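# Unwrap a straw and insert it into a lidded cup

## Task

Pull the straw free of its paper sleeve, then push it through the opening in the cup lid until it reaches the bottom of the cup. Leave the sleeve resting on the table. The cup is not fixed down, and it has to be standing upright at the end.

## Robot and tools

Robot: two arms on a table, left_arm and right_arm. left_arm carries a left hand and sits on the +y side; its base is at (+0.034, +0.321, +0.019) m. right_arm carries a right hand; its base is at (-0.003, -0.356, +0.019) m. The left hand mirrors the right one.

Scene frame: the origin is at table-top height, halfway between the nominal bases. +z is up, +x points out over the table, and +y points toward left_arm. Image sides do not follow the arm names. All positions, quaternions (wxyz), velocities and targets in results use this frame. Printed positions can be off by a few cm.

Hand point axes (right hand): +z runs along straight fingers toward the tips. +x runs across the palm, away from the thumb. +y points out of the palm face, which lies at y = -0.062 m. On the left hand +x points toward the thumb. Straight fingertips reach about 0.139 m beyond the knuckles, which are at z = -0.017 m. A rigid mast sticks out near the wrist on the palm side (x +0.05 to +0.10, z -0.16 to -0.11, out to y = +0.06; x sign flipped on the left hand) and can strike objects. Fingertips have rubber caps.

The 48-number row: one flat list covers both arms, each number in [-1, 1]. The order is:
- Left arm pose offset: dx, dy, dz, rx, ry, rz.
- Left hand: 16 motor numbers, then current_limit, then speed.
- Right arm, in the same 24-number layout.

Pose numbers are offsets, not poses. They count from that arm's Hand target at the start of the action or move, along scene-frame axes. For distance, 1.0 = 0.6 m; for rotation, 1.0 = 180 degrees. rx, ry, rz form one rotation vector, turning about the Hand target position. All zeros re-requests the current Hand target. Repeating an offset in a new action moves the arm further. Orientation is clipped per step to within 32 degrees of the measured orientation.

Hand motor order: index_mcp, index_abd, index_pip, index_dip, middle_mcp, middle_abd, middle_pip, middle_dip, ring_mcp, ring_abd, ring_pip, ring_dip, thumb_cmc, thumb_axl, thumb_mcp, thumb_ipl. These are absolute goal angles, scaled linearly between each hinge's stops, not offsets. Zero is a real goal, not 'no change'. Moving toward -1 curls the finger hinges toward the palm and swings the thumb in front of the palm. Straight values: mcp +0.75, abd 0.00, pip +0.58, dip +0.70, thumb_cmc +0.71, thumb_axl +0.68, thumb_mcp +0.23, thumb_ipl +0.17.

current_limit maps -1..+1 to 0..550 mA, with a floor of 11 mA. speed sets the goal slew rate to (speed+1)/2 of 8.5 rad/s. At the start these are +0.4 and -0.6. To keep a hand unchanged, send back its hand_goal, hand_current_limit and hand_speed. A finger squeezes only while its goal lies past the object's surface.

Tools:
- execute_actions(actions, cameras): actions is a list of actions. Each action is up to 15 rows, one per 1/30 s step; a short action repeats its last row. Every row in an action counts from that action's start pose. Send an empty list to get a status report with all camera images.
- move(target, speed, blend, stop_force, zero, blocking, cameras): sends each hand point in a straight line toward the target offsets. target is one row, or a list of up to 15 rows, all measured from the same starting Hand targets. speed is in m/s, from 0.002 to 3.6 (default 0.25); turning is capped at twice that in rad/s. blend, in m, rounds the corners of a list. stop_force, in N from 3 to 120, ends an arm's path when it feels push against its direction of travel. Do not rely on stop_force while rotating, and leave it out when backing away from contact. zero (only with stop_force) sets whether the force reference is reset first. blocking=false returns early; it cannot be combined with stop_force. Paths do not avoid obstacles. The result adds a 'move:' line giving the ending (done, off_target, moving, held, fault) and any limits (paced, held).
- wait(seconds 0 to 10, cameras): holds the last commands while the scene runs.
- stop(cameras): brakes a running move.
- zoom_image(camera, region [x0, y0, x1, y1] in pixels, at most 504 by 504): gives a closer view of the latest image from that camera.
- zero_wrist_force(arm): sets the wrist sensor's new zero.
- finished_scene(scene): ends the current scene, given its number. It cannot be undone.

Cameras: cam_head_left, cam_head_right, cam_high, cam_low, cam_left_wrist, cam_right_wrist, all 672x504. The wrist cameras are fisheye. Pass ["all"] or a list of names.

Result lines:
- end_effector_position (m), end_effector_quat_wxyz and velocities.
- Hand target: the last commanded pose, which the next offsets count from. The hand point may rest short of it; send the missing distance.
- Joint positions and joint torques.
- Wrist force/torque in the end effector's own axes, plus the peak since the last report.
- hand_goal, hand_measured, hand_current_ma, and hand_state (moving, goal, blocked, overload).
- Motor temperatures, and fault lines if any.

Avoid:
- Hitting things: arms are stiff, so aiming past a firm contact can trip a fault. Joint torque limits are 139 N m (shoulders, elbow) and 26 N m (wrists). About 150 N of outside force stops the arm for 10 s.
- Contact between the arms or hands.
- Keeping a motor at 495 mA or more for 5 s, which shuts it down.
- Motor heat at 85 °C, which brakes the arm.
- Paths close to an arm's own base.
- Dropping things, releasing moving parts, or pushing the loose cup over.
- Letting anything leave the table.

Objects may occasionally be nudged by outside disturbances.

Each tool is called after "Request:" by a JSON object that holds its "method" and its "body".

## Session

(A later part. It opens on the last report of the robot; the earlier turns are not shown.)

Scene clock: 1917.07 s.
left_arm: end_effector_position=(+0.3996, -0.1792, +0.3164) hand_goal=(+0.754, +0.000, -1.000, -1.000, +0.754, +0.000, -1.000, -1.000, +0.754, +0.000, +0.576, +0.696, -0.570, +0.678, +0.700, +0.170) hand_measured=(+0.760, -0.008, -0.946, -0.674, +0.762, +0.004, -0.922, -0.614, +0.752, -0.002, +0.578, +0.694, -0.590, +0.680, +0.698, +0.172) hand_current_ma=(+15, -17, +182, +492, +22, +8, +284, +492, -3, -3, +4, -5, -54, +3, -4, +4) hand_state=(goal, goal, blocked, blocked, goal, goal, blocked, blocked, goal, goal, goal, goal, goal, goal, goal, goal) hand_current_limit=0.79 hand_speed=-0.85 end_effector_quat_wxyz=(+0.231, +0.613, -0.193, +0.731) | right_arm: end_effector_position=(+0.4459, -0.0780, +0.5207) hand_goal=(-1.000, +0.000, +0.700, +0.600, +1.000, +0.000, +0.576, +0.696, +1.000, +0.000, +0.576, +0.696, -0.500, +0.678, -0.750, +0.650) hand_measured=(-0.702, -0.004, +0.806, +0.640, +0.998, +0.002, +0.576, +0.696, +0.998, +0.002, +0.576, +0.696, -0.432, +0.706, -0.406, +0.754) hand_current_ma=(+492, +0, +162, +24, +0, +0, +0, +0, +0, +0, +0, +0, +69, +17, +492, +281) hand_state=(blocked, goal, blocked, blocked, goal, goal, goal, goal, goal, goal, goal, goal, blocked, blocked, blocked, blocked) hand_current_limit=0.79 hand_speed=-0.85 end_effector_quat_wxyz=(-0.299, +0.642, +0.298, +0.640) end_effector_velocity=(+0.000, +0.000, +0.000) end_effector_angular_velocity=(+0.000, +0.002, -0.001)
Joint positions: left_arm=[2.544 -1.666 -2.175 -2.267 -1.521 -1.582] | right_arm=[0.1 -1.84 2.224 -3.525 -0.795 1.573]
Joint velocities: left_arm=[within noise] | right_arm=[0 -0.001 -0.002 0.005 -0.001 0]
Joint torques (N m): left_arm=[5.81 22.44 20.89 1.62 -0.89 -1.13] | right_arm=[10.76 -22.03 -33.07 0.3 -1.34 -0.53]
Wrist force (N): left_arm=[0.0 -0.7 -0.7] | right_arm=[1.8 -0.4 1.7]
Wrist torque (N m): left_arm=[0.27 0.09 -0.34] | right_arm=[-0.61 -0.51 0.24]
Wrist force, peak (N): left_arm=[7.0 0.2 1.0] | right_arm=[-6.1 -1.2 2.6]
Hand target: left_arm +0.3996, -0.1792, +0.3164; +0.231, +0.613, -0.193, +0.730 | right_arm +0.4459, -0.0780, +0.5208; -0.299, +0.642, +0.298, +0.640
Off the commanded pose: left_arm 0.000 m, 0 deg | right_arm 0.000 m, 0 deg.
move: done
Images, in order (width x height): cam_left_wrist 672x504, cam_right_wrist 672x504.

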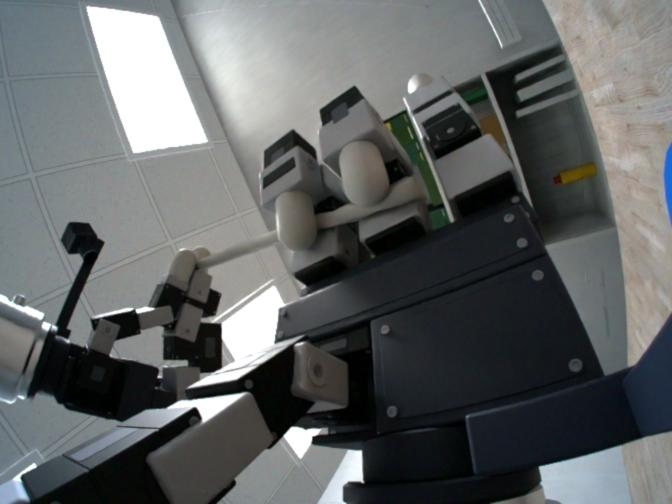

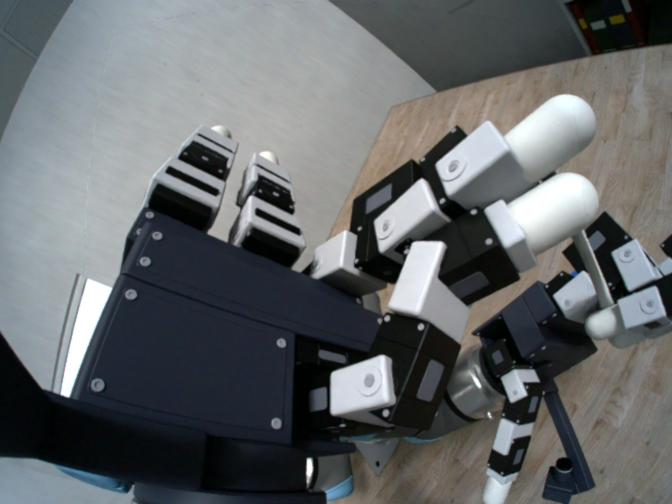

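Request:
{"method": "move", "body": {"target": [[0,0,0,0,0,0,0.754,0,-1.0,-1.0,0.754,0,-1.0,-1.0,0.754,0,0.576,0.696,-0.571,0.677,0.7,0.17,0.6,-0.85,0,0,0,0,0,0,-0.55,0,0.796,0.696,1.0,0,0.576,0.696,1.0,0,0.576,0.696,-0.5,0.677,-0.2,0.773,0.5,-0.5],[0,0,0,0,0,0,0.754,0,-1.0,-1.0,0.754,0,-1.0,-1.0,0.754,0,0.576,0.696,-0.571,0.677,0.7,0.17,0.6,-0.85,0,0,0.065,0,0,0,-0.55,0,0.796,0.696,1.0,0,0.576,0.696,1.0,0,0.576,0.696,-0.5,0.677,-0.2,0.773,0.5,-0.5],[0,0,0,0,0,0,0.754,0,-1.0,-1.0,0.754,0,-1.0,-1.0,0.754,0,0.576,0.696,-0.571,0.677,0.7,0.17,0.6,-0.85,0.0783,-0.1607,0.065,0,0,0,0.754,0,-0.5,-0.3,1.0,0,0.576,0.696,1.0,0,0.576,0.696,-0.571,0.677,1.0,0.17,0.5,-0.4],[0,0,0,0,0,0,0.754,0,-1.0,-1.0,0.754,0,-1.0,-1.0,0.754,0,0.576,0.696,-0.571,0.677,0.7,0.17,0.6,-0.85,0.0783,-0.1607,0.018,0,0,0,0.754,0,-0.5,-0.3,1.0,0,0.576,0.696,1.0,0,0.576,0.696,-0.571,0.677,1.0,0.17,0.5,-0.4]], "speed": 0.12, "cameras": ["cam_right_wrist","cam_left_wrist"]}}

Request:
{"method": "zoom_image", "body": {"camera": "cam_right_wrist", "region": [300, 120, 500, 320]}}

Request:
{"method": "zoom_image", "body": {"camera": "cam_left_wrist", "region": [80, 160, 320, 380]}}

Scene clock: 1947.17 s.
left_arm: end_effector_position=(+0.3996, -0.1792, +0.3164) hand_goal=(+0.754, +0.000, -1.000, -1.000, +0.754, +0.000, -1.000, -1.000, +0.754, +0.000, +0.576, +0.696, -0.570, +0.678, +0.700, +0.170) hand_measured=(+0.752, -0.008, -0.944, -0.674, +0.762, +0.004, -0.922, -0.614, +0.752, -0.002, +0.578, +0.694, -0.590, +0.680, +0.698, +0.172) hand_current_ma=(-4, -15, +187, +440, +22, +9, +284, +440, -3, -3, +4, -5, -54, +3, -4, +4) hand_state=(goal, goal, blocked, blocked, goal, goal, blocked, blocked, goal, goal, goal, goal, goal, goal, goal, goal) hand_current_limit=0.60 hand_speed=-0.85 end_effector_quat_wxyz=(+0.231, +0.613, -0.193, +0.730) | right_arm: end_effector_position=(+0.4929, -0.1744, +0.5317) hand_goal=(+0.754, +0.000, -0.500, -0.300, +1.000, +0.000, +0.576, +0.696, +1.000, +0.000, +0.576, +0.696, -0.570, +0.678, +1.000, +0.170) hand_measured=(+0.752, +0.002, -0.498, -0.298, +0.998, +0.002, +0.576, +0.696, +0.998, +0.002, +0.576, +0.696, -0.558, +0.676, +0.998, +0.172) hand_current_ma=(+0, +0, +0, +0, +0, +0, +0, +0, +0, +0, +0, +0, +3, +0, +0, +0) hand_state=(goal, goal, goal, goal, goal, goal, goal, goal, goal, goal, goal, goal, goal, goal, goal, goal) hand_current_limit=0.50 hand_speed=-0.40 end_effector_quat_wxyz=(-0.299, +0.642, +0.298, +0.640)
Joint positions: left_arm=[2.544 -1.666 -2.175 -2.267 -1.521 -1.582] | right_arm=[-0.265 -1.833 2.19 -3.495 -0.431 1.571]
Joint torques (N m): left_arm=[-0.63 30.24 21.4 4.74 -0.69 -1.23] | right_arm=[-9.86 3.71 -9.47 -2.45 2.11 1.65]
Wrist force (N): left_arm=[-0.8 1.2 0.1] | right_arm=[2.3 -1.4 3.4]
Wrist torque (N m): left_arm=[0.18 -0.05 -0.10] | right_arm=[-0.58 -0.52 0.17]
Wrist force, peak (N): left_arm=[-1.1 1.4 0.0] | right_arm=[3.1 -2.4 3.6]
Hand target: left_arm +0.3996, -0.1792, +0.3164; +0.231, +0.613, -0.193, +0.730 | right_arm +0.4929, -0.1744, +0.5316; -0.299, +0.642, +0.298, +0.640
Off the commanded pose: left_arm 0.000 m, 0 deg | right_arm 0.000 m, 0 deg.
move: done
Images, in order (width x height): cam_left_wrist 672x504, cam_right_wrist 672x504.

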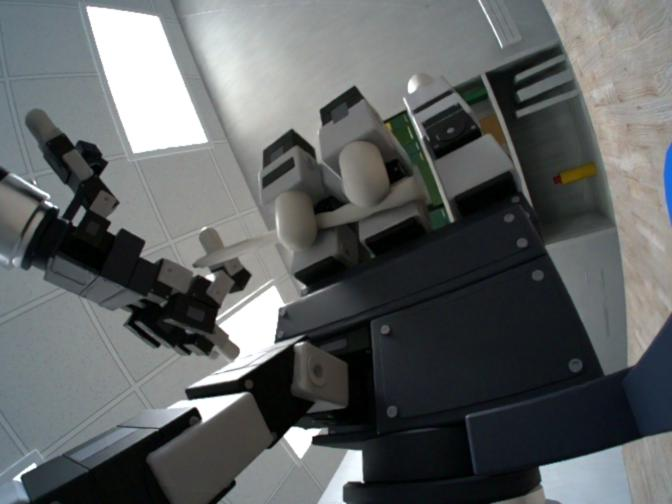

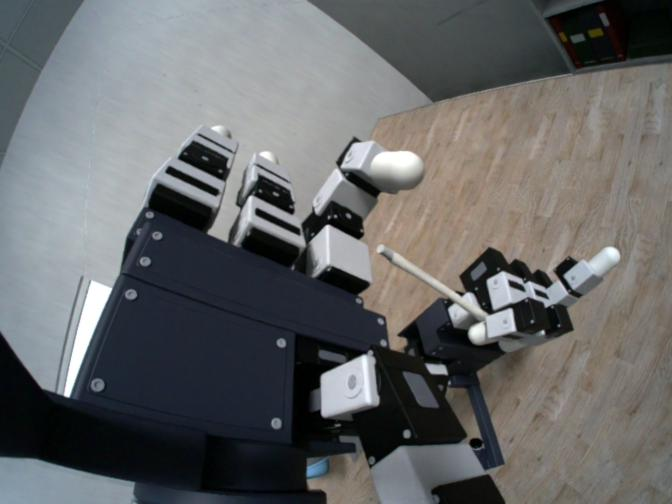

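Scaled by 2.520 from the camera's 672x504 image, which has a finer 960x720 frame.

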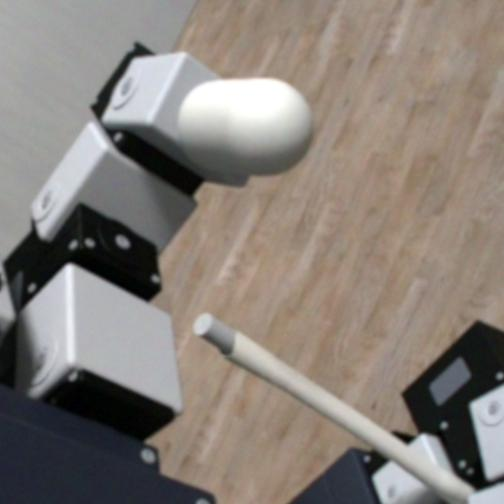

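Scaled by 2.100 from the camera's 672x504 image, which has a finer 960x720 frame.

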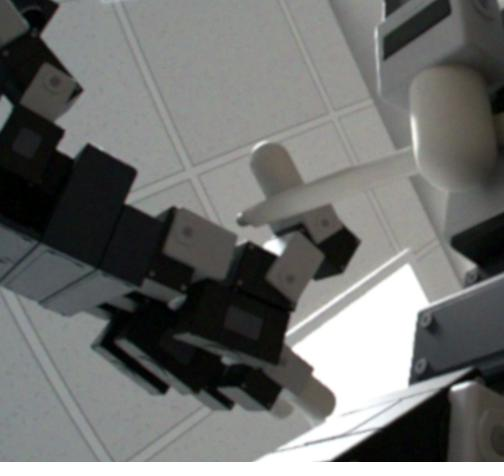

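Request:
{"method": "move", "body": {"target": [[0,0,0,0,0,0,0.754,0,-1.0,-1.0,0.754,0,-1.0,-1.0,0.754,0,0.576,0.696,-0.571,0.677,0.7,0.17,0.6,-0.85,0.0023,0.0133,0,0,0,0,0.754,0,-0.3,-0.5,1.0,0,0.576,0.696,1.0,0,0.576,0.696,-0.571,0.677,1.0,0.17,0.5,-0.4],[0,0,0,0,0,0,0.754,0,-1.0,-1.0,0.754,0,-1.0,-1.0,0.754,0,0.576,0.696,-0.571,0.677,0.7,0.17,0.6,-0.85,0.0023,0.0133,-0.0395,0,0,0,0.754,0,-0.3,-0.5,1.0,0,0.576,0.696,1.0,0,0.576,0.696,-0.571,0.677,1.0,0.17,0.5,-0.4]], "speed": 0.06, "cameras": ["cam_right_wrist","cam_left_wrist"]}}

Request:
{"method": "zoom_image", "body": {"camera": "cam_right_wrist", "region": [300, 160, 440, 280]}}

Request:
{"method": "zoom_image", "body": {"camera": "cam_left_wrist", "region": [80, 160, 320, 380]}}

Scene clock: 1958.40 s.
left_arm: end_effector_position=(+0.3996, -0.1792, +0.3164) hand_goal=(+0.754, +0.000, -1.000, -1.000, +0.754, +0.000, -1.000, -1.000, +0.754, +0.000, +0.576, +0.696, -0.570, +0.678, +0.700, +0.170) hand_measured=(+0.752, -0.008, -0.944, -0.674, +0.762, +0.004, -0.922, -0.614, +0.752, -0.002, +0.578, +0.694, -0.590, +0.680, +0.698, +0.172) hand_current_ma=(-4, -15, +187, +440, +22, +9, +284, +440, -3, -3, +4, -5, -54, +3, -4, +4) hand_state=(goal, goal, blocked, blocked, goal, goal, blocked, blocked, goal, goal, goal, goal, goal, goal, goal, goal) hand_current_limit=0.60 hand_speed=-0.85 end_effector_quat_wxyz=(+0.231, +0.613, -0.193, +0.730) | right_arm: end_effector_position=(+0.4942, -0.1664, +0.5080) hand_goal=(+0.754, +0.000, -0.300, -0.500, +1.000, +0.000, +0.576, +0.696, +1.000, +0.000, +0.576, +0.696, -0.570, +0.678, +1.000, +0.170) hand_measured=(+0.752, +0.002, -0.302, -0.498, +0.998, +0.002, +0.576, +0.696, +0.998, +0.002, +0.576, +0.696, -0.558, +0.676, +0.998, +0.172) hand_current_ma=(+0, +0, +0, +0, +0, +0, +0, +0, +0, +0, +0, +0, +3, +0, +0, +0) hand_state=(goal, goal, goal, goal, goal, goal, goal, goal, goal, goal, goal, goal, goal, goal, goal, goal) hand_current_limit=0.50 hand_speed=-0.40 end_effector_quat_wxyz=(-0.299, +0.642, +0.298, +0.640)
Joint positions: left_arm=[2.544 -1.666 -2.175 -2.267 -1.521 -1.582] | right_arm=[-0.233 -1.797 2.229 -3.571 -0.462 1.572]
Joint torques (N m): left_arm=[-3.22 32.39 19.88 4.9 -0.59 -0.82] | right_arm=[-9.66 4.76 -8.14 -1.79 1.94 1.53]
Wrist force (N): left_arm=[-0.9 1.3 0.0] | right_arm=[2.0 -1.1 3.2]
Wrist torque (N m): left_arm=[0.19 -0.05 -0.11] | right_arm=[-0.51 -0.49 0.16]
Wrist force, peak (N): left_arm=[-1.3 1.4 -0.1] | right_arm=[2.5 -1.3 3.5]
Hand target: left_arm +0.3996, -0.1792, +0.3164; +0.231, +0.613, -0.193, +0.730 | right_arm +0.4943, -0.1664, +0.5079; -0.299, +0.642, +0.298, +0.640
Off the commanded pose: left_arm 0.000 m, 0 deg | right_arm 0.000 m, 0 deg.
move: done
Images, in order (width x height): cam_left_wrist 672x504, cam_right_wrist 672x504.

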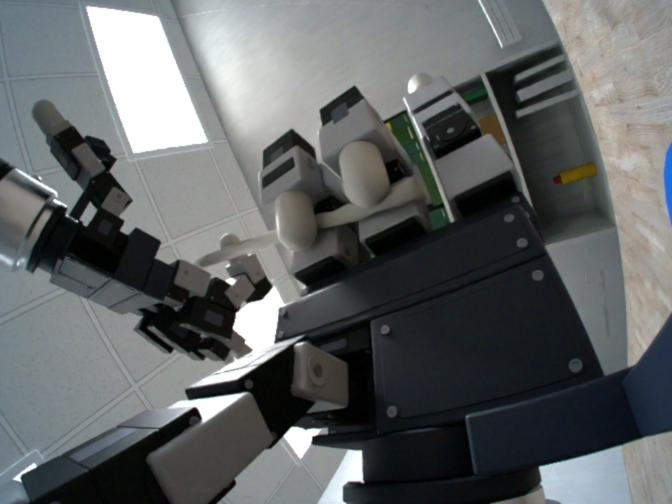

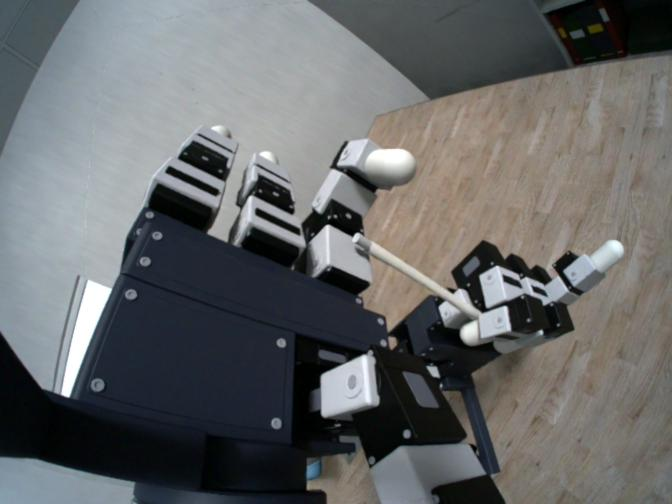

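Scaled by 3.600 from the camera's 672x504 image, which has a finer 960x720 frame.

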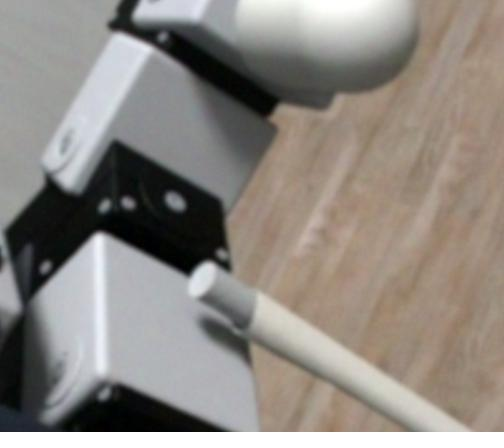

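Scaled by 2.100 from the camera's 672x504 image, which has a finer 960x720 frame.

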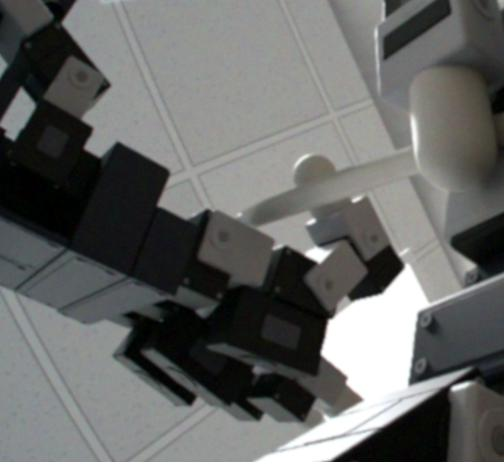

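Request:
{"method": "move", "body": {"target": [[0,0,0,0,0,0,0.754,0,-1.0,-1.0,0.754,0,-1.0,-1.0,0.754,0,0.576,0.696,-0.571,0.677,0.7,0.17,0.6,-0.85,0,0,-0.0018,0,0,0,0.754,0,-0.3,-0.4,1.0,0,0.576,0.696,1.0,0,0.576,0.696,-0.571,0.677,1.0,0.17,0.5,-0.6],[0,0,0,0,0,0,0.754,0,-1.0,-1.0,0.754,0,-1.0,-1.0,0.754,0,0.576,0.696,-0.571,0.677,0.7,0.17,0.6,-0.85,0,0,-0.0018,0,0,0,0.754,0,-1.0,-0.3,1.0,0,0.576,0.696,1.0,0,0.576,0.696,-0.571,0.677,1.0,0.17,0.2,-0.7],[0,0,0,0,0,0,0.754,0,-1.0,-1.0,0.754,0,-1.0,-1.0,0.754,0,0.576,0.696,-0.571,0.677,0.7,0.17,0.6,-0.85,0,0,-0.0018,0,0,0,0.754,0,-1.0,-1.0,1.0,0,0.576,0.696,1.0,0,0.576,0.696,-0.571,0.677,1.0,0.17,0.0,-0.85]], "speed": 0.03, "cameras": ["cam_right_wrist","cam_left_wrist"]}}

Request:
{"method": "zoom_image", "body": {"camera": "cam_right_wrist", "region": [300, 160, 440, 280]}}

Request:
{"method": "zoom_image", "body": {"camera": "cam_left_wrist", "region": [80, 160, 320, 380]}}

Scene clock: 1967.30 s.
left_arm: end_effector_position=(+0.3996, -0.1792, +0.3164) hand_goal=(+0.754, +0.000, -1.000, -1.000, +0.754, +0.000, -1.000, -1.000, +0.754, +0.000, +0.576, +0.696, -0.570, +0.678, +0.700, +0.170) hand_measured=(+0.776, -0.008, -0.944, -0.674, +0.762, +0.006, -0.914, -0.618, +0.752, -0.002, +0.578, +0.694, -0.590, +0.680, +0.698, +0.172) hand_current_ma=(+64, -15, +187, +440, +22, +10, +323, +440, -3, -3, +4, -5, -54, +3, -4, +4) hand_state=(blocked, goal, blocked, blocked, goal, goal, blocked, blocked, goal, goal, goal, goal, goal, goal, goal, goal) hand_current_limit=0.60 hand_speed=-0.85 end_effector_quat_wxyz=(+0.231, +0.613, -0.193, +0.730) | right_arm: end_effector_position=(+0.4943, -0.1664, +0.5068) hand_goal=(+0.754, +0.000, -1.000, -1.000, +1.000, +0.000, +0.576, +0.696, +1.000, +0.000, +0.576, +0.696, -0.570, +0.678, +1.000, +0.170) hand_measured=(+0.742, +0.006, -0.954, -0.640, +0.998, +0.002, +0.576, +0.696, +0.998, +0.002, +0.576, +0.696, -0.558, +0.676, +0.998, +0.172) hand_current_ma=(-3, +1, +30, +275, +0, +0, +0, +0, +0, +0, +0, +0, +3, +0, +0, +0) hand_state=(goal, goal, blocked, blocked, goal, goal, goal, goal, goal, goal, goal, goal, goal, goal, goal, goal) hand_current_limit=0.00 hand_speed=-0.85 end_effector_quat_wxyz=(-0.299, +0.642, +0.298, +0.640)
Joint positions: left_arm=[2.544 -1.666 -2.175 -2.267 -1.521 -1.582] | right_arm=[-0.233 -1.796 2.231 -3.575 -0.462 1.572]
Joint torques (N m): left_arm=[-8.07 30.58 20.14 4.72 -0.13 -1.31] | right_arm=[-10.04 4.52 -8.74 -1.82 2.09 1.6]
Wrist force (N): left_arm=[-3.0 -2.8 -2.2] | right_arm=[4.1 1.4 0.2]
Wrist torque (N m): left_arm=[0.41 0.33 -0.84] | right_arm=[-0.28 -0.49 0.35]
Wrist force, peak (N): left_arm=[-3.3 -2.7 -2.4] | right_arm=[4.6 1.8 0.1]
Hand target: left_arm +0.3996, -0.1792, +0.3164; +0.231, +0.613, -0.193, +0.730 | right_arm +0.4943, -0.1664, +0.5068; -0.299, +0.642, +0.298, +0.640
Off the commanded pose: left_arm 0.000 m, 0 deg | right_arm 0.000 m, 0 deg.
move: done
Images, in order (width x height): cam_left_wrist 672x504, cam_right_wrist 672x504.

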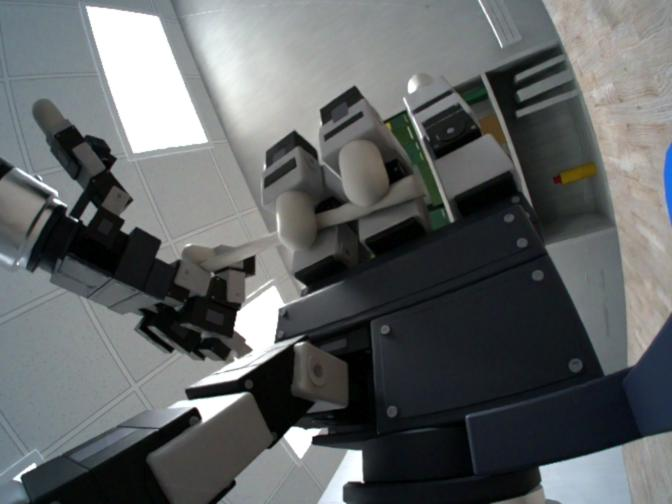

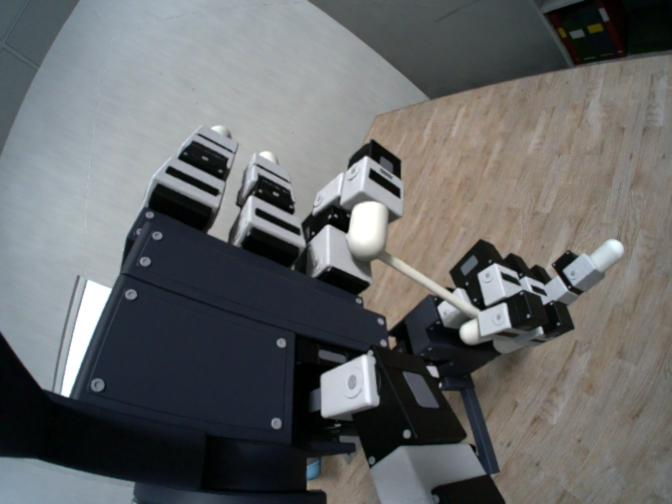

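Scaled by 3.600 from the camera's 672x504 image, which has a finer 960x720 frame.

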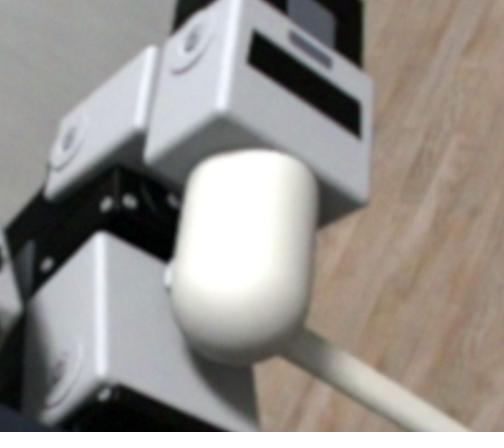

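Scaled by 2.100 from the camera's 672x504 image, which has a finer 960x720 frame.

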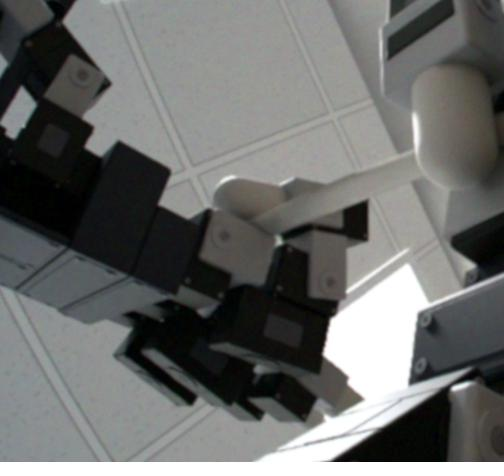

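Request:
{"method": "move", "body": {"target": [[0,0,0,0,0,0,0.754,0,-1.0,-1.0,0.754,0,-1.0,-1.0,0.754,0,0.576,0.696,-0.571,0.677,0.7,0.17,0.6,-0.85,0,0,0,0,0,0,0.754,0,-1.0,-0.35,1.0,0,0.576,0.696,1.0,0,0.576,0.696,-0.571,0.677,1.0,0.17,0.2,-0.6],[0,0,0,0,0,0,0.754,0,-1.0,-1.0,0.754,0,-1.0,-1.0,0.754,0,0.576,0.696,-0.571,0.677,0.7,0.17,0.6,-0.85,0,0,0.0035,0,0,0,0.754,0,-1.0,-0.35,1.0,0,0.576,0.696,1.0,0,0.576,0.696,-0.571,0.677,1.0,0.17,0.2,-0.7],[0,0,0,0,0,0,0.754,0,-1.0,-1.0,0.754,0,-1.0,-1.0,0.754,0,0.576,0.696,-0.571,0.677,0.7,0.17,0.78,-0.85,0,0,0.0035,0,0,0,0.754,0,-1.0,-1.0,1.0,0,0.576,0.696,1.0,0,0.576,0.696,-0.571,0.677,1.0,0.17,0.0,-0.85]], "speed": 0.03, "cameras": ["cam_right_wrist"]}}

Request:
{"method": "zoom_image", "body": {"camera": "cam_right_wrist", "region": [300, 160, 440, 280]}}

Scene clock: 1976.90 s.
left_arm: end_effector_position=(+0.3996, -0.1792, +0.3164) hand_goal=(+0.754, +0.000, -1.000, -1.000, +0.754, +0.000, -1.000, -1.000, +0.754, +0.000, +0.576, +0.696, -0.570, +0.678, +0.700, +0.170) hand_measured=(+0.768, -0.004, -0.942, -0.680, +0.762, +0.006, -0.912, -0.626, +0.752, -0.002, +0.578, +0.694, -0.590, +0.680, +0.698, +0.172) hand_current_ma=(+38, -8, +201, +490, +22, +11, +332, +490, -3, -3, +4, -5, -54, +3, -4, +4) hand_state=(goal, goal, blocked, blocked, goal, goal, blocked, blocked, goal, goal, goal, goal, goal, goal, goal, goal) hand_current_limit=0.78 hand_speed=-0.85 end_effector_quat_wxyz=(+0.231, +0.613, -0.193, +0.730) | right_arm: end_effector_position=(+0.4943, -0.1664, +0.5089) hand_goal=(+0.754, +0.000, -1.000, -1.000, +1.000, +0.000, +0.576, +0.696, +1.000, +0.000, +0.576, +0.696, -0.570, +0.678, +1.000, +0.170) hand_measured=(+0.744, +0.004, -0.954, -0.634, +0.998, +0.002, +0.576, +0.696, +0.998, +0.002, +0.576, +0.696, -0.558, +0.676, +0.998, +0.172) hand_current_ma=(-2, +0, +32, +275, +0, +0, +0, +0, +0, +0, +0, +0, +3, +0, +0, +0) hand_state=(goal, goal, blocked, blocked, goal, goal, goal, goal, goal, goal, goal, goal, goal, goal, goal, goal) hand_current_limit=0.00 hand_speed=-0.85 end_effector_quat_wxyz=(-0.299, +0.642, +0.298, +0.640)
Joint positions: left_arm=[2.544 -1.666 -2.175 -2.267 -1.521 -1.582] | right_arm=[-0.233 -1.798 2.227 -3.569 -0.462 1.572]
Joint torques (N m): left_arm=[-8.75 32.03 19.77 4.76 -0.32 -1.05] | right_arm=[-8.95 -22.49 -30.16 1.16 1.84 -1.11]
Wrist force (N): left_arm=[-2.5 -1.9 -2.1] | right_arm=[3.5 1.0 0.8]
Wrist torque (N m): left_arm=[0.40 0.31 -0.70] | right_arm=[-0.33 -0.54 0.34]
Wrist force, peak (N): left_arm=[-3.3 -2.9 -2.4] | right_arm=[4.8 1.8 0.3]
Hand target: left_arm +0.3996, -0.1792, +0.3164; +0.231, +0.613, -0.193, +0.730 | right_arm +0.4943, -0.1664, +0.5089; -0.299, +0.642, +0.298, +0.640
Off the commanded pose: left_arm 0.000 m, 0 deg | right_arm 0.000 m, 0 deg.
move: done
Images, in order (width x height): cam_right_wrist 672x504.

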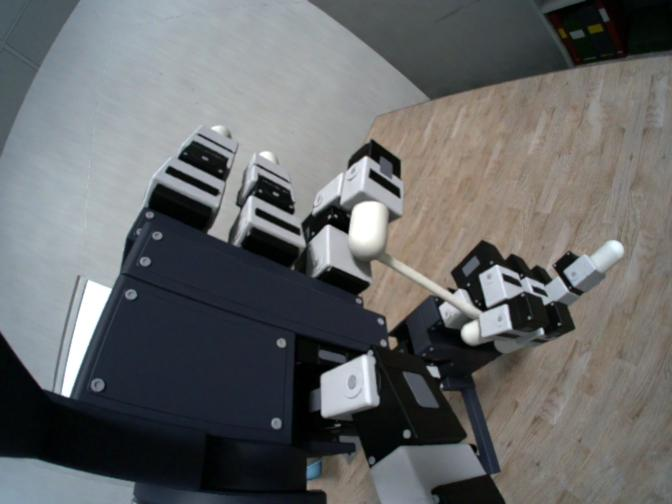

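Scaled by 3.600 from the camera's 672x504 image, which has a finer 960x720 frame.

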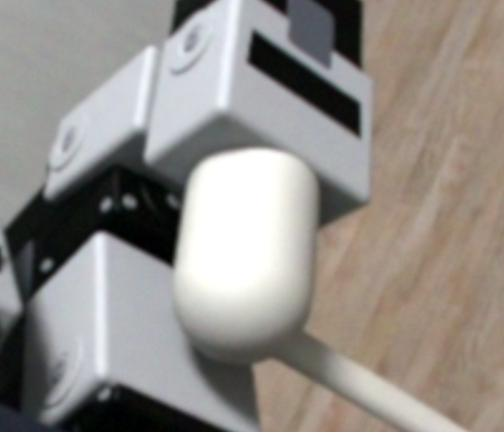

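Request:
{"method": "move", "body": {"target": [[0,0,0,0,0,0,0.754,0,-1.0,-1.0,0.754,0,-1.0,-1.0,0.754,0,0.576,0.696,-0.571,0.677,0.7,0.17,0.79,-0.85,0,0,0,0,0,0,0.754,0,-1.0,-1.0,1.0,0,0.576,0.696,1.0,0,0.576,0.696,-0.571,0.677,1.0,0.17,0.79,-0.85],[0,0,0,0,0,0,0.754,0,-1.0,-1.0,0.754,0,-1.0,-1.0,0.754,0,0.576,0.696,-0.571,0.677,0.7,0.17,0.79,-0.85,-0.002,0.0015,0.015,0,0,0,0.754,0,-1.0,-1.0,1.0,0,0.576,0.696,1.0,0,0.576,0.696,-0.571,0.677,1.0,0.17,0.79,-0.85]], "speed": 0.01, "cameras": ["cam_right_wrist","cam_left_wrist"]}}

Request:
{"method": "zoom_image", "body": {"camera": "cam_right_wrist", "region": [300, 160, 440, 280]}}

Request:
{"method": "zoom_image", "body": {"camera": "cam_left_wrist", "region": [80, 140, 480, 380]}}

Scene clock: 1984.27 s.
left_arm: end_effector_position=(+0.3996, -0.1792, +0.3164) hand_goal=(+0.754, +0.000, -1.000, -1.000, +0.754, +0.000, -1.000, -1.000, +0.754, +0.000, +0.576, +0.696, -0.570, +0.678, +0.700, +0.170) hand_measured=(+0.778, -0.008, -0.942, -0.680, +0.762, +0.004, -0.904, -0.636, +0.752, -0.002, +0.578, +0.694, -0.588, +0.680, +0.698, +0.172) hand_current_ma=(+75, -15, +201, +492, +22, +6, +365, +492, -3, -3, +4, -5, -52, +3, -4, +4) hand_state=(blocked, goal, blocked, blocked, goal, goal, blocked, blocked, goal, goal, goal, goal, goal, goal, goal, goal) hand_current_limit=0.79 hand_speed=-0.85 end_effector_quat_wxyz=(+0.231, +0.613, -0.193, +0.730) | right_arm: end_effector_position=(+0.4931, -0.1655, +0.5178) hand_goal=(+0.754, +0.000, -1.000, -1.000, +1.000, +0.000, +0.576, +0.696, +1.000, +0.000, +0.576, +0.696, -0.570, +0.678, +1.000, +0.170) hand_measured=(+0.742, +0.010, -0.926, -0.764, +0.998, +0.002, +0.576, +0.696, +0.998, +0.002, +0.576, +0.696, -0.558, +0.676, +0.998, +0.172) hand_current_ma=(-3, +1, +82, +492, +0, +0, +0, +0, +0, +0, +0, +0, +3, +0, +0, +0) hand_state=(goal, goal, blocked, blocked, goal, goal, goal, goal, goal, goal, goal, goal, goal, goal, goal, goal) hand_current_limit=0.79 hand_speed=-0.85 end_effector_quat_wxyz=(-0.299, +0.642, +0.298, +0.640) end_effector_velocity=(+0.000, +0.000, +0.000) end_effector_angular_velocity=(+0.001, +0.003, +0.000)
Joint positions: left_arm=[2.544 -1.666 -2.175 -2.267 -1.521 -1.582] | right_arm=[-0.231 -1.812 2.212 -3.54 -0.464 1.572]
Joint velocities: left_arm=[within noise] | right_arm=[0 -0.001 -0.002 0.005 0 0.001]
Joint torques (N m): left_arm=[-8.97 17.47 11.35 1.47 -0.09 -0.98] | right_arm=[12.56 -23.46 -31.47 1.43 -1.21 -0.58]
Wrist force (N): left_arm=[-2.1 -1.3 -2.2] | right_arm=[3.8 1.6 1.0]
Wrist torque (N m): left_arm=[0.46 0.26 -0.62] | right_arm=[-0.32 -0.51 0.20]
Wrist force, peak (N): left_arm=[9.8 -3.2 1.6] | right_arm=[-9.4 -0.4 -0.4]
Hand target: left_arm +0.3996, -0.1792, +0.3164; +0.231, +0.613, -0.193, +0.730 | right_arm +0.4931, -0.1655, +0.5179; -0.299, +0.642, +0.298, +0.640
Off the commanded pose: left_arm 0.000 m, 0 deg | right_arm 0.000 m, 0 deg.
move: done
Images, in order (width x height): cam_left_wrist 672x504, cam_right_wrist 672x504.

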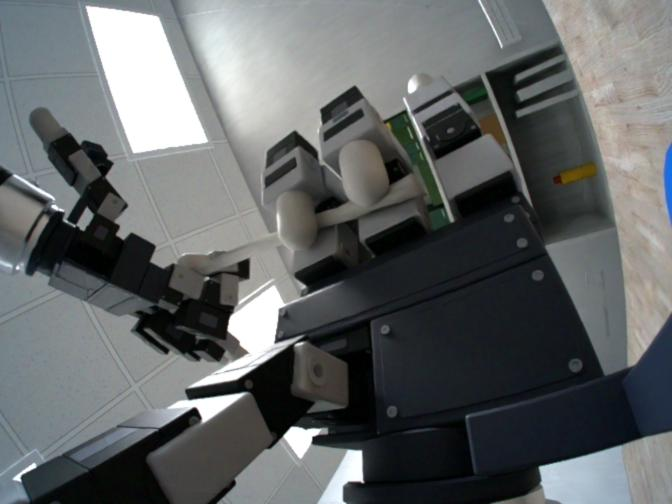

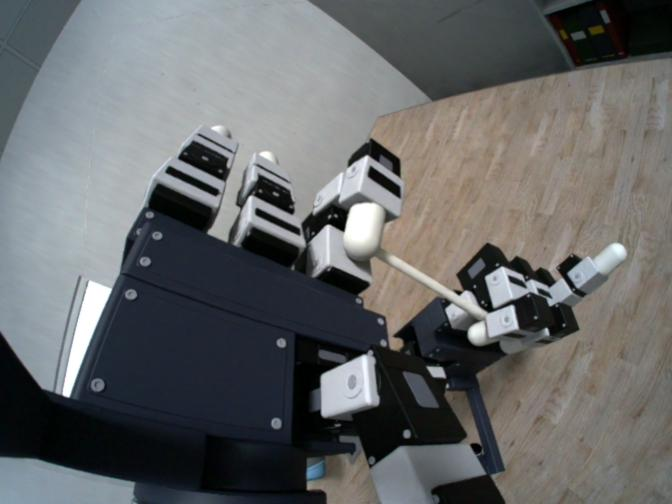

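Scaled by 3.600 from the camera's 672x504 image, which has a finer 960x720 frame.

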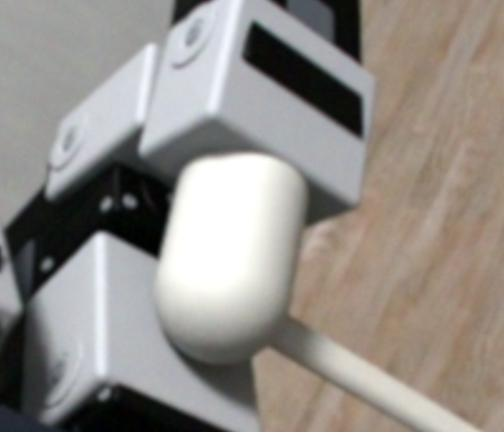

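Scaled by 1.260 from the camera's 672x504 image, which has a finer 960x720 frame.

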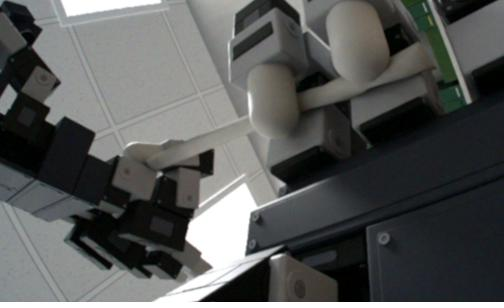

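Request:
{"method": "move", "body": {"target": [[0,0,0,0,0,0,0.754,0,-1.0,-1.0,0.754,0,-1.0,-1.0,0.754,0,0.576,0.696,-0.571,0.677,0.7,0.17,0.5,-0.85,0,0,0,0,0,0,0.754,0,-0.3,-0.4,1.0,0,0.576,0.696,1.0,0,0.576,0.696,-0.571,0.677,1.0,0.17,0.4,-0.4]], "cameras": ["cam_right_wrist","cam_left_wrist"]}}

Request:
{"method": "zoom_image", "body": {"camera": "cam_right_wrist", "region": [320, 190, 500, 340]}}

Request:
{"method": "zoom_image", "body": {"camera": "cam_left_wrist", "region": [150, 180, 290, 300]}}

Scene clock: 1995.17 s.
left_arm: end_effector_position=(+0.3996, -0.1792, +0.3164) hand_goal=(+0.754, +0.000, -1.000, -1.000, +0.754, +0.000, -1.000, -1.000, +0.754, +0.000, +0.576, +0.696, -0.570, +0.678, +0.700, +0.170) hand_measured=(+0.752, -0.006, -0.942, -0.680, +0.762, +0.004, -0.904, -0.636, +0.752, -0.002, +0.578, +0.694, -0.588, +0.680, +0.698, +0.172) hand_current_ma=(-2, -10, +204, +413, +22, +7, +365, +413, -3, -3, +4, -5, -52, +3, -4, +4) hand_state=(goal, goal, blocked, blocked, goal, goal, blocked, blocked, goal, goal, goal, goal, goal, goal, goal, goal) hand_current_limit=0.50 hand_speed=-0.85 end_effector_quat_wxyz=(+0.231, +0.613, -0.193, +0.730) | right_arm: end_effector_position=(+0.4931, -0.1655, +0.5179) hand_goal=(+0.754, +0.000, -0.300, -0.400, +1.000, +0.000, +0.576, +0.696, +1.000, +0.000, +0.576, +0.696, -0.570, +0.678, +1.000, +0.170) hand_measured=(+0.752, +0.006, -0.302, -0.402, +0.998, +0.002, +0.576, +0.696, +0.998, +0.002, +0.576, +0.696, -0.558, +0.676, +0.998, +0.172) hand_current_ma=(+0, +1, +0, +0, +0, +0, +0, +0, +0, +0, +0, +0, +3, +0, +0, +0) hand_state=(goal, goal, goal, goal, goal, goal, goal, goal, goal, goal, goal, goal, goal, goal, goal, goal) hand_current_limit=0.40 hand_speed=-0.40 end_effector_quat_wxyz=(-0.299, +0.642, +0.298, +0.640)
Joint positions: left_arm=[2.544 -1.666 -2.175 -2.267 -1.521 -1.582] | right_arm=[-0.231 -1.812 2.212 -3.54 -0.464 1.572]
Joint torques (N m): left_arm=[-7.82 16.77 10.11 4.45 -0.28 -1.19] | right_arm=[8.54 -22.34 -30.33 1.18 -1.13 -1.49]
Wrist force (N): left_arm=[-0.8 1.8 -0.1] | right_arm=[1.7 -1.3 3.7]
Wrist torque (N m): left_arm=[0.25 -0.06 -0.08] | right_arm=[-0.58 -0.45 0.14]
Wrist force, peak (N): left_arm=[-2.7 -1.1 -2.4] | right_arm=[4.4 1.9 1.1]
Hand target: left_arm +0.3996, -0.1792, +0.3164; +0.231, +0.613, -0.193, +0.730 | right_arm +0.4931, -0.1655, +0.5179; -0.299, +0.642, +0.298, +0.640
Off the commanded pose: left_arm 0.000 m, 0 deg | right_arm 0.000 m, 0 deg.
move: done
Images, in order (width x height): cam_left_wrist 672x504, cam_right_wrist 672x504.

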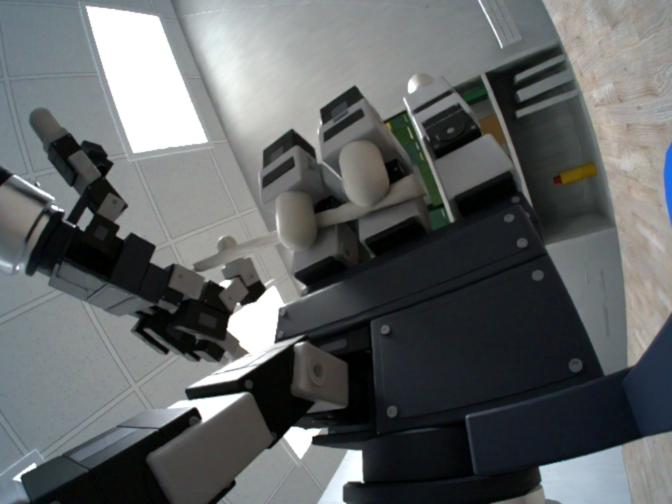

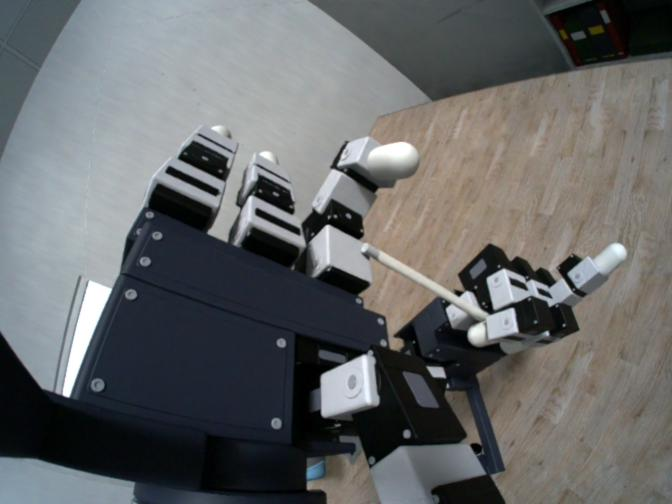

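Scaled by 2.800 from the camera's 672x504 image, which has a finer 960x720 frame.

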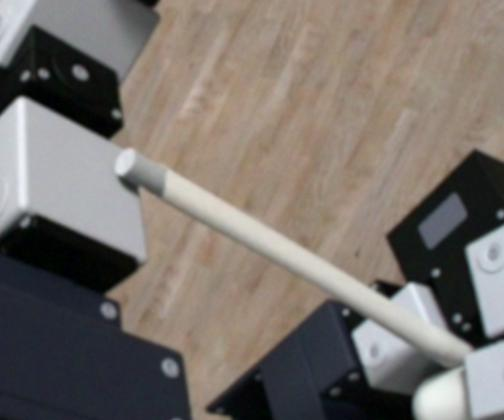

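Scaled by 3.600 from the camera's 672x504 image, which has a finer 960x720 frame.

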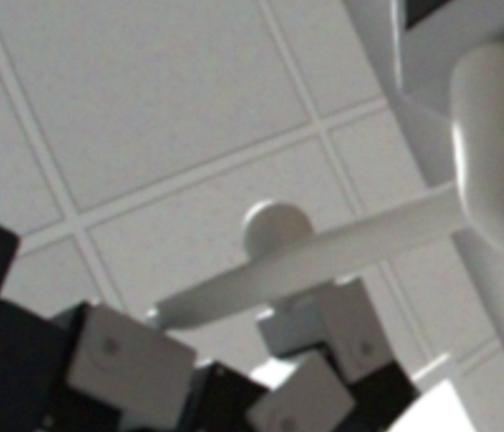

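Request:
{"method": "execute_actions", "body": {"actions": [], "cameras": ["cam_right_wrist","cam_left_wrist"]}}

Request:
{"method": "zoom_image", "body": {"camera": "cam_right_wrist", "region": [200, 150, 450, 340]}}

Request:
{"method": "zoom_image", "body": {"camera": "cam_left_wrist", "region": [150, 100, 500, 360]}}

Scene clock: 2019.83 s.
left_arm: end_effector_position=(+0.3996, -0.1792, +0.3164) hand_goal=(+0.754, +0.000, -1.000, -1.000, +0.754, +0.000, -1.000, -1.000, +0.754, +0.000, +0.576, +0.696, -0.570, +0.678, +0.700, +0.170) hand_measured=(+0.752, -0.006, -0.942, -0.680, +0.762, +0.004, -0.904, -0.636, +0.752, -0.002, +0.578, +0.694, -0.588, +0.680, +0.698, +0.172) hand_current_ma=(-2, -10, +204, +412, +22, +7, +365, +413, -3, -3, +4, -5, -52, +3, -4, +4) hand_state=(goal, goal, blocked, blocked, goal, goal, blocked, blocked, goal, goal, goal, goal, goal, goal, goal, goal) hand_current_limit=0.50 hand_speed=-0.85 end_effector_quat_wxyz=(+0.231, +0.613, -0.193, +0.730) | right_arm: end_effector_position=(+0.4931, -0.1655, +0.5179) hand_goal=(+0.754, +0.000, -0.300, -0.400, +1.000, +0.000, +0.576, +0.696, +1.000, +0.000, +0.576, +0.696, -0.570, +0.678, +1.000, +0.170) hand_measured=(+0.752, +0.006, -0.302, -0.402, +0.998, +0.002, +0.576, +0.696, +0.998, +0.002, +0.576, +0.696, -0.558, +0.676, +0.998, +0.172) hand_current_ma=(+0, +1, +0, +0, +0, +0, +0, +0, +0, +0, +0, +0, +3, +0, +0, +0) hand_state=(goal, goal, goal, goal, goal, goal, goal, goal, goal, goal, goal, goal, goal, goal, goal, goal) hand_current_limit=0.40 hand_speed=-0.40 end_effector_quat_wxyz=(-0.299, +0.642, +0.298, +0.640)
Joint positions: left_arm=[2.544 -1.666 -2.175 -2.267 -1.521 -1.582] | right_arm=[-0.231 -1.812 2.212 -3.54 -0.464 1.572]
Joint velocities: within noise
Joint torques (N m): left_arm=[-7.61 24.88 12.09 0.24 0.09 -0.91] | right_arm=[-7.09 -21.56 -29.88 1.14 -1.24 -1.43]
Motor temperatures (°C): left_arm=[31 33 35 41 37 39] | right_arm=[30 28 31 35 31 36]
Wrist force (N): left_arm=[-0.8 1.7 0.1] | right_arm=[2.0 -1.0 3.6]
Wrist torque (N m): left_arm=[0.24 -0.05 -0.09] | right_arm=[-0.54 -0.49 0.18]
Wrist force, peak (N): left_arm=[-1.1 1.9 0.1] | right_arm=[2.4 -1.4 3.6]
Hand target: left_arm +0.3996, -0.1792, +0.3164; +0.231, +0.613, -0.193, +0.730 | right_arm +0.4931, -0.1655, +0.5179; -0.299, +0.642, +0.298, +0.640
Off the commanded pose: left_arm 0.000 m, 0 deg | right_arm 0.000 m, 0 deg.
Images, in order (width x height): cam_left_wrist 672x504, cam_right_wrist 672x504.

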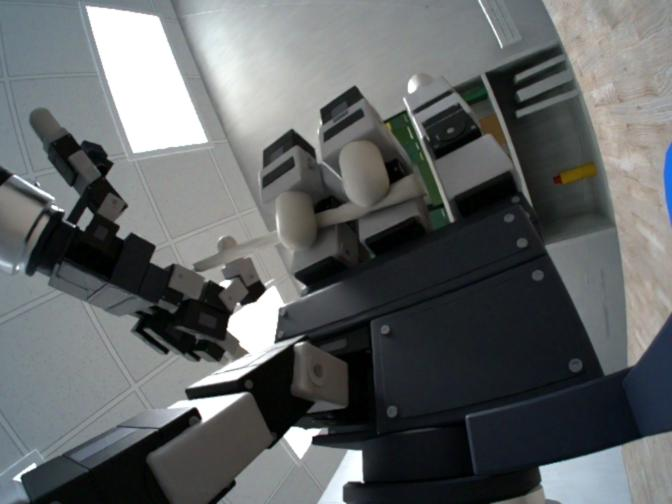

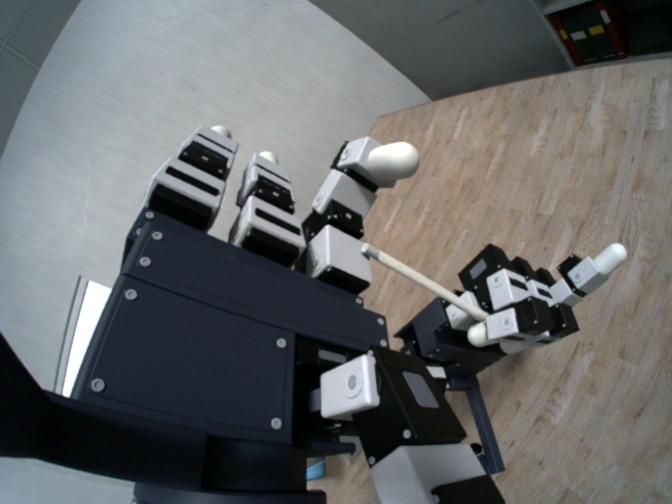

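Scaled by 2.016 from the camera's 672x504 image, which has a finer 960x720 frame.

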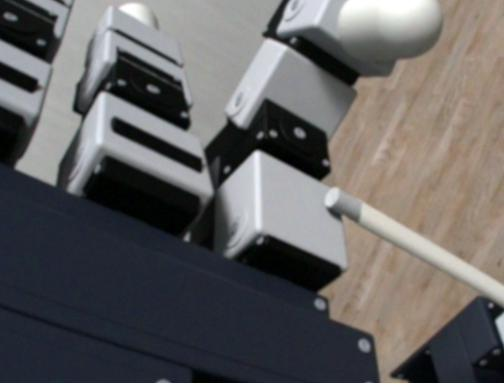

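Scaled by 1.440 from the camera's 672x504 image, which has a finer 960x720 frame.

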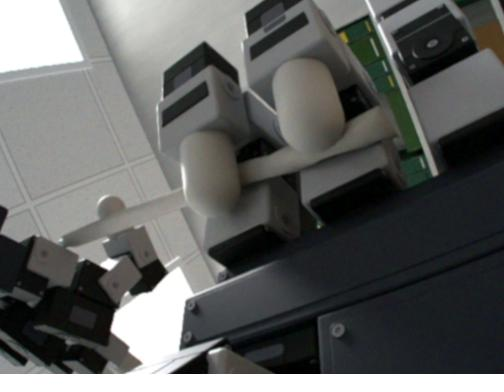

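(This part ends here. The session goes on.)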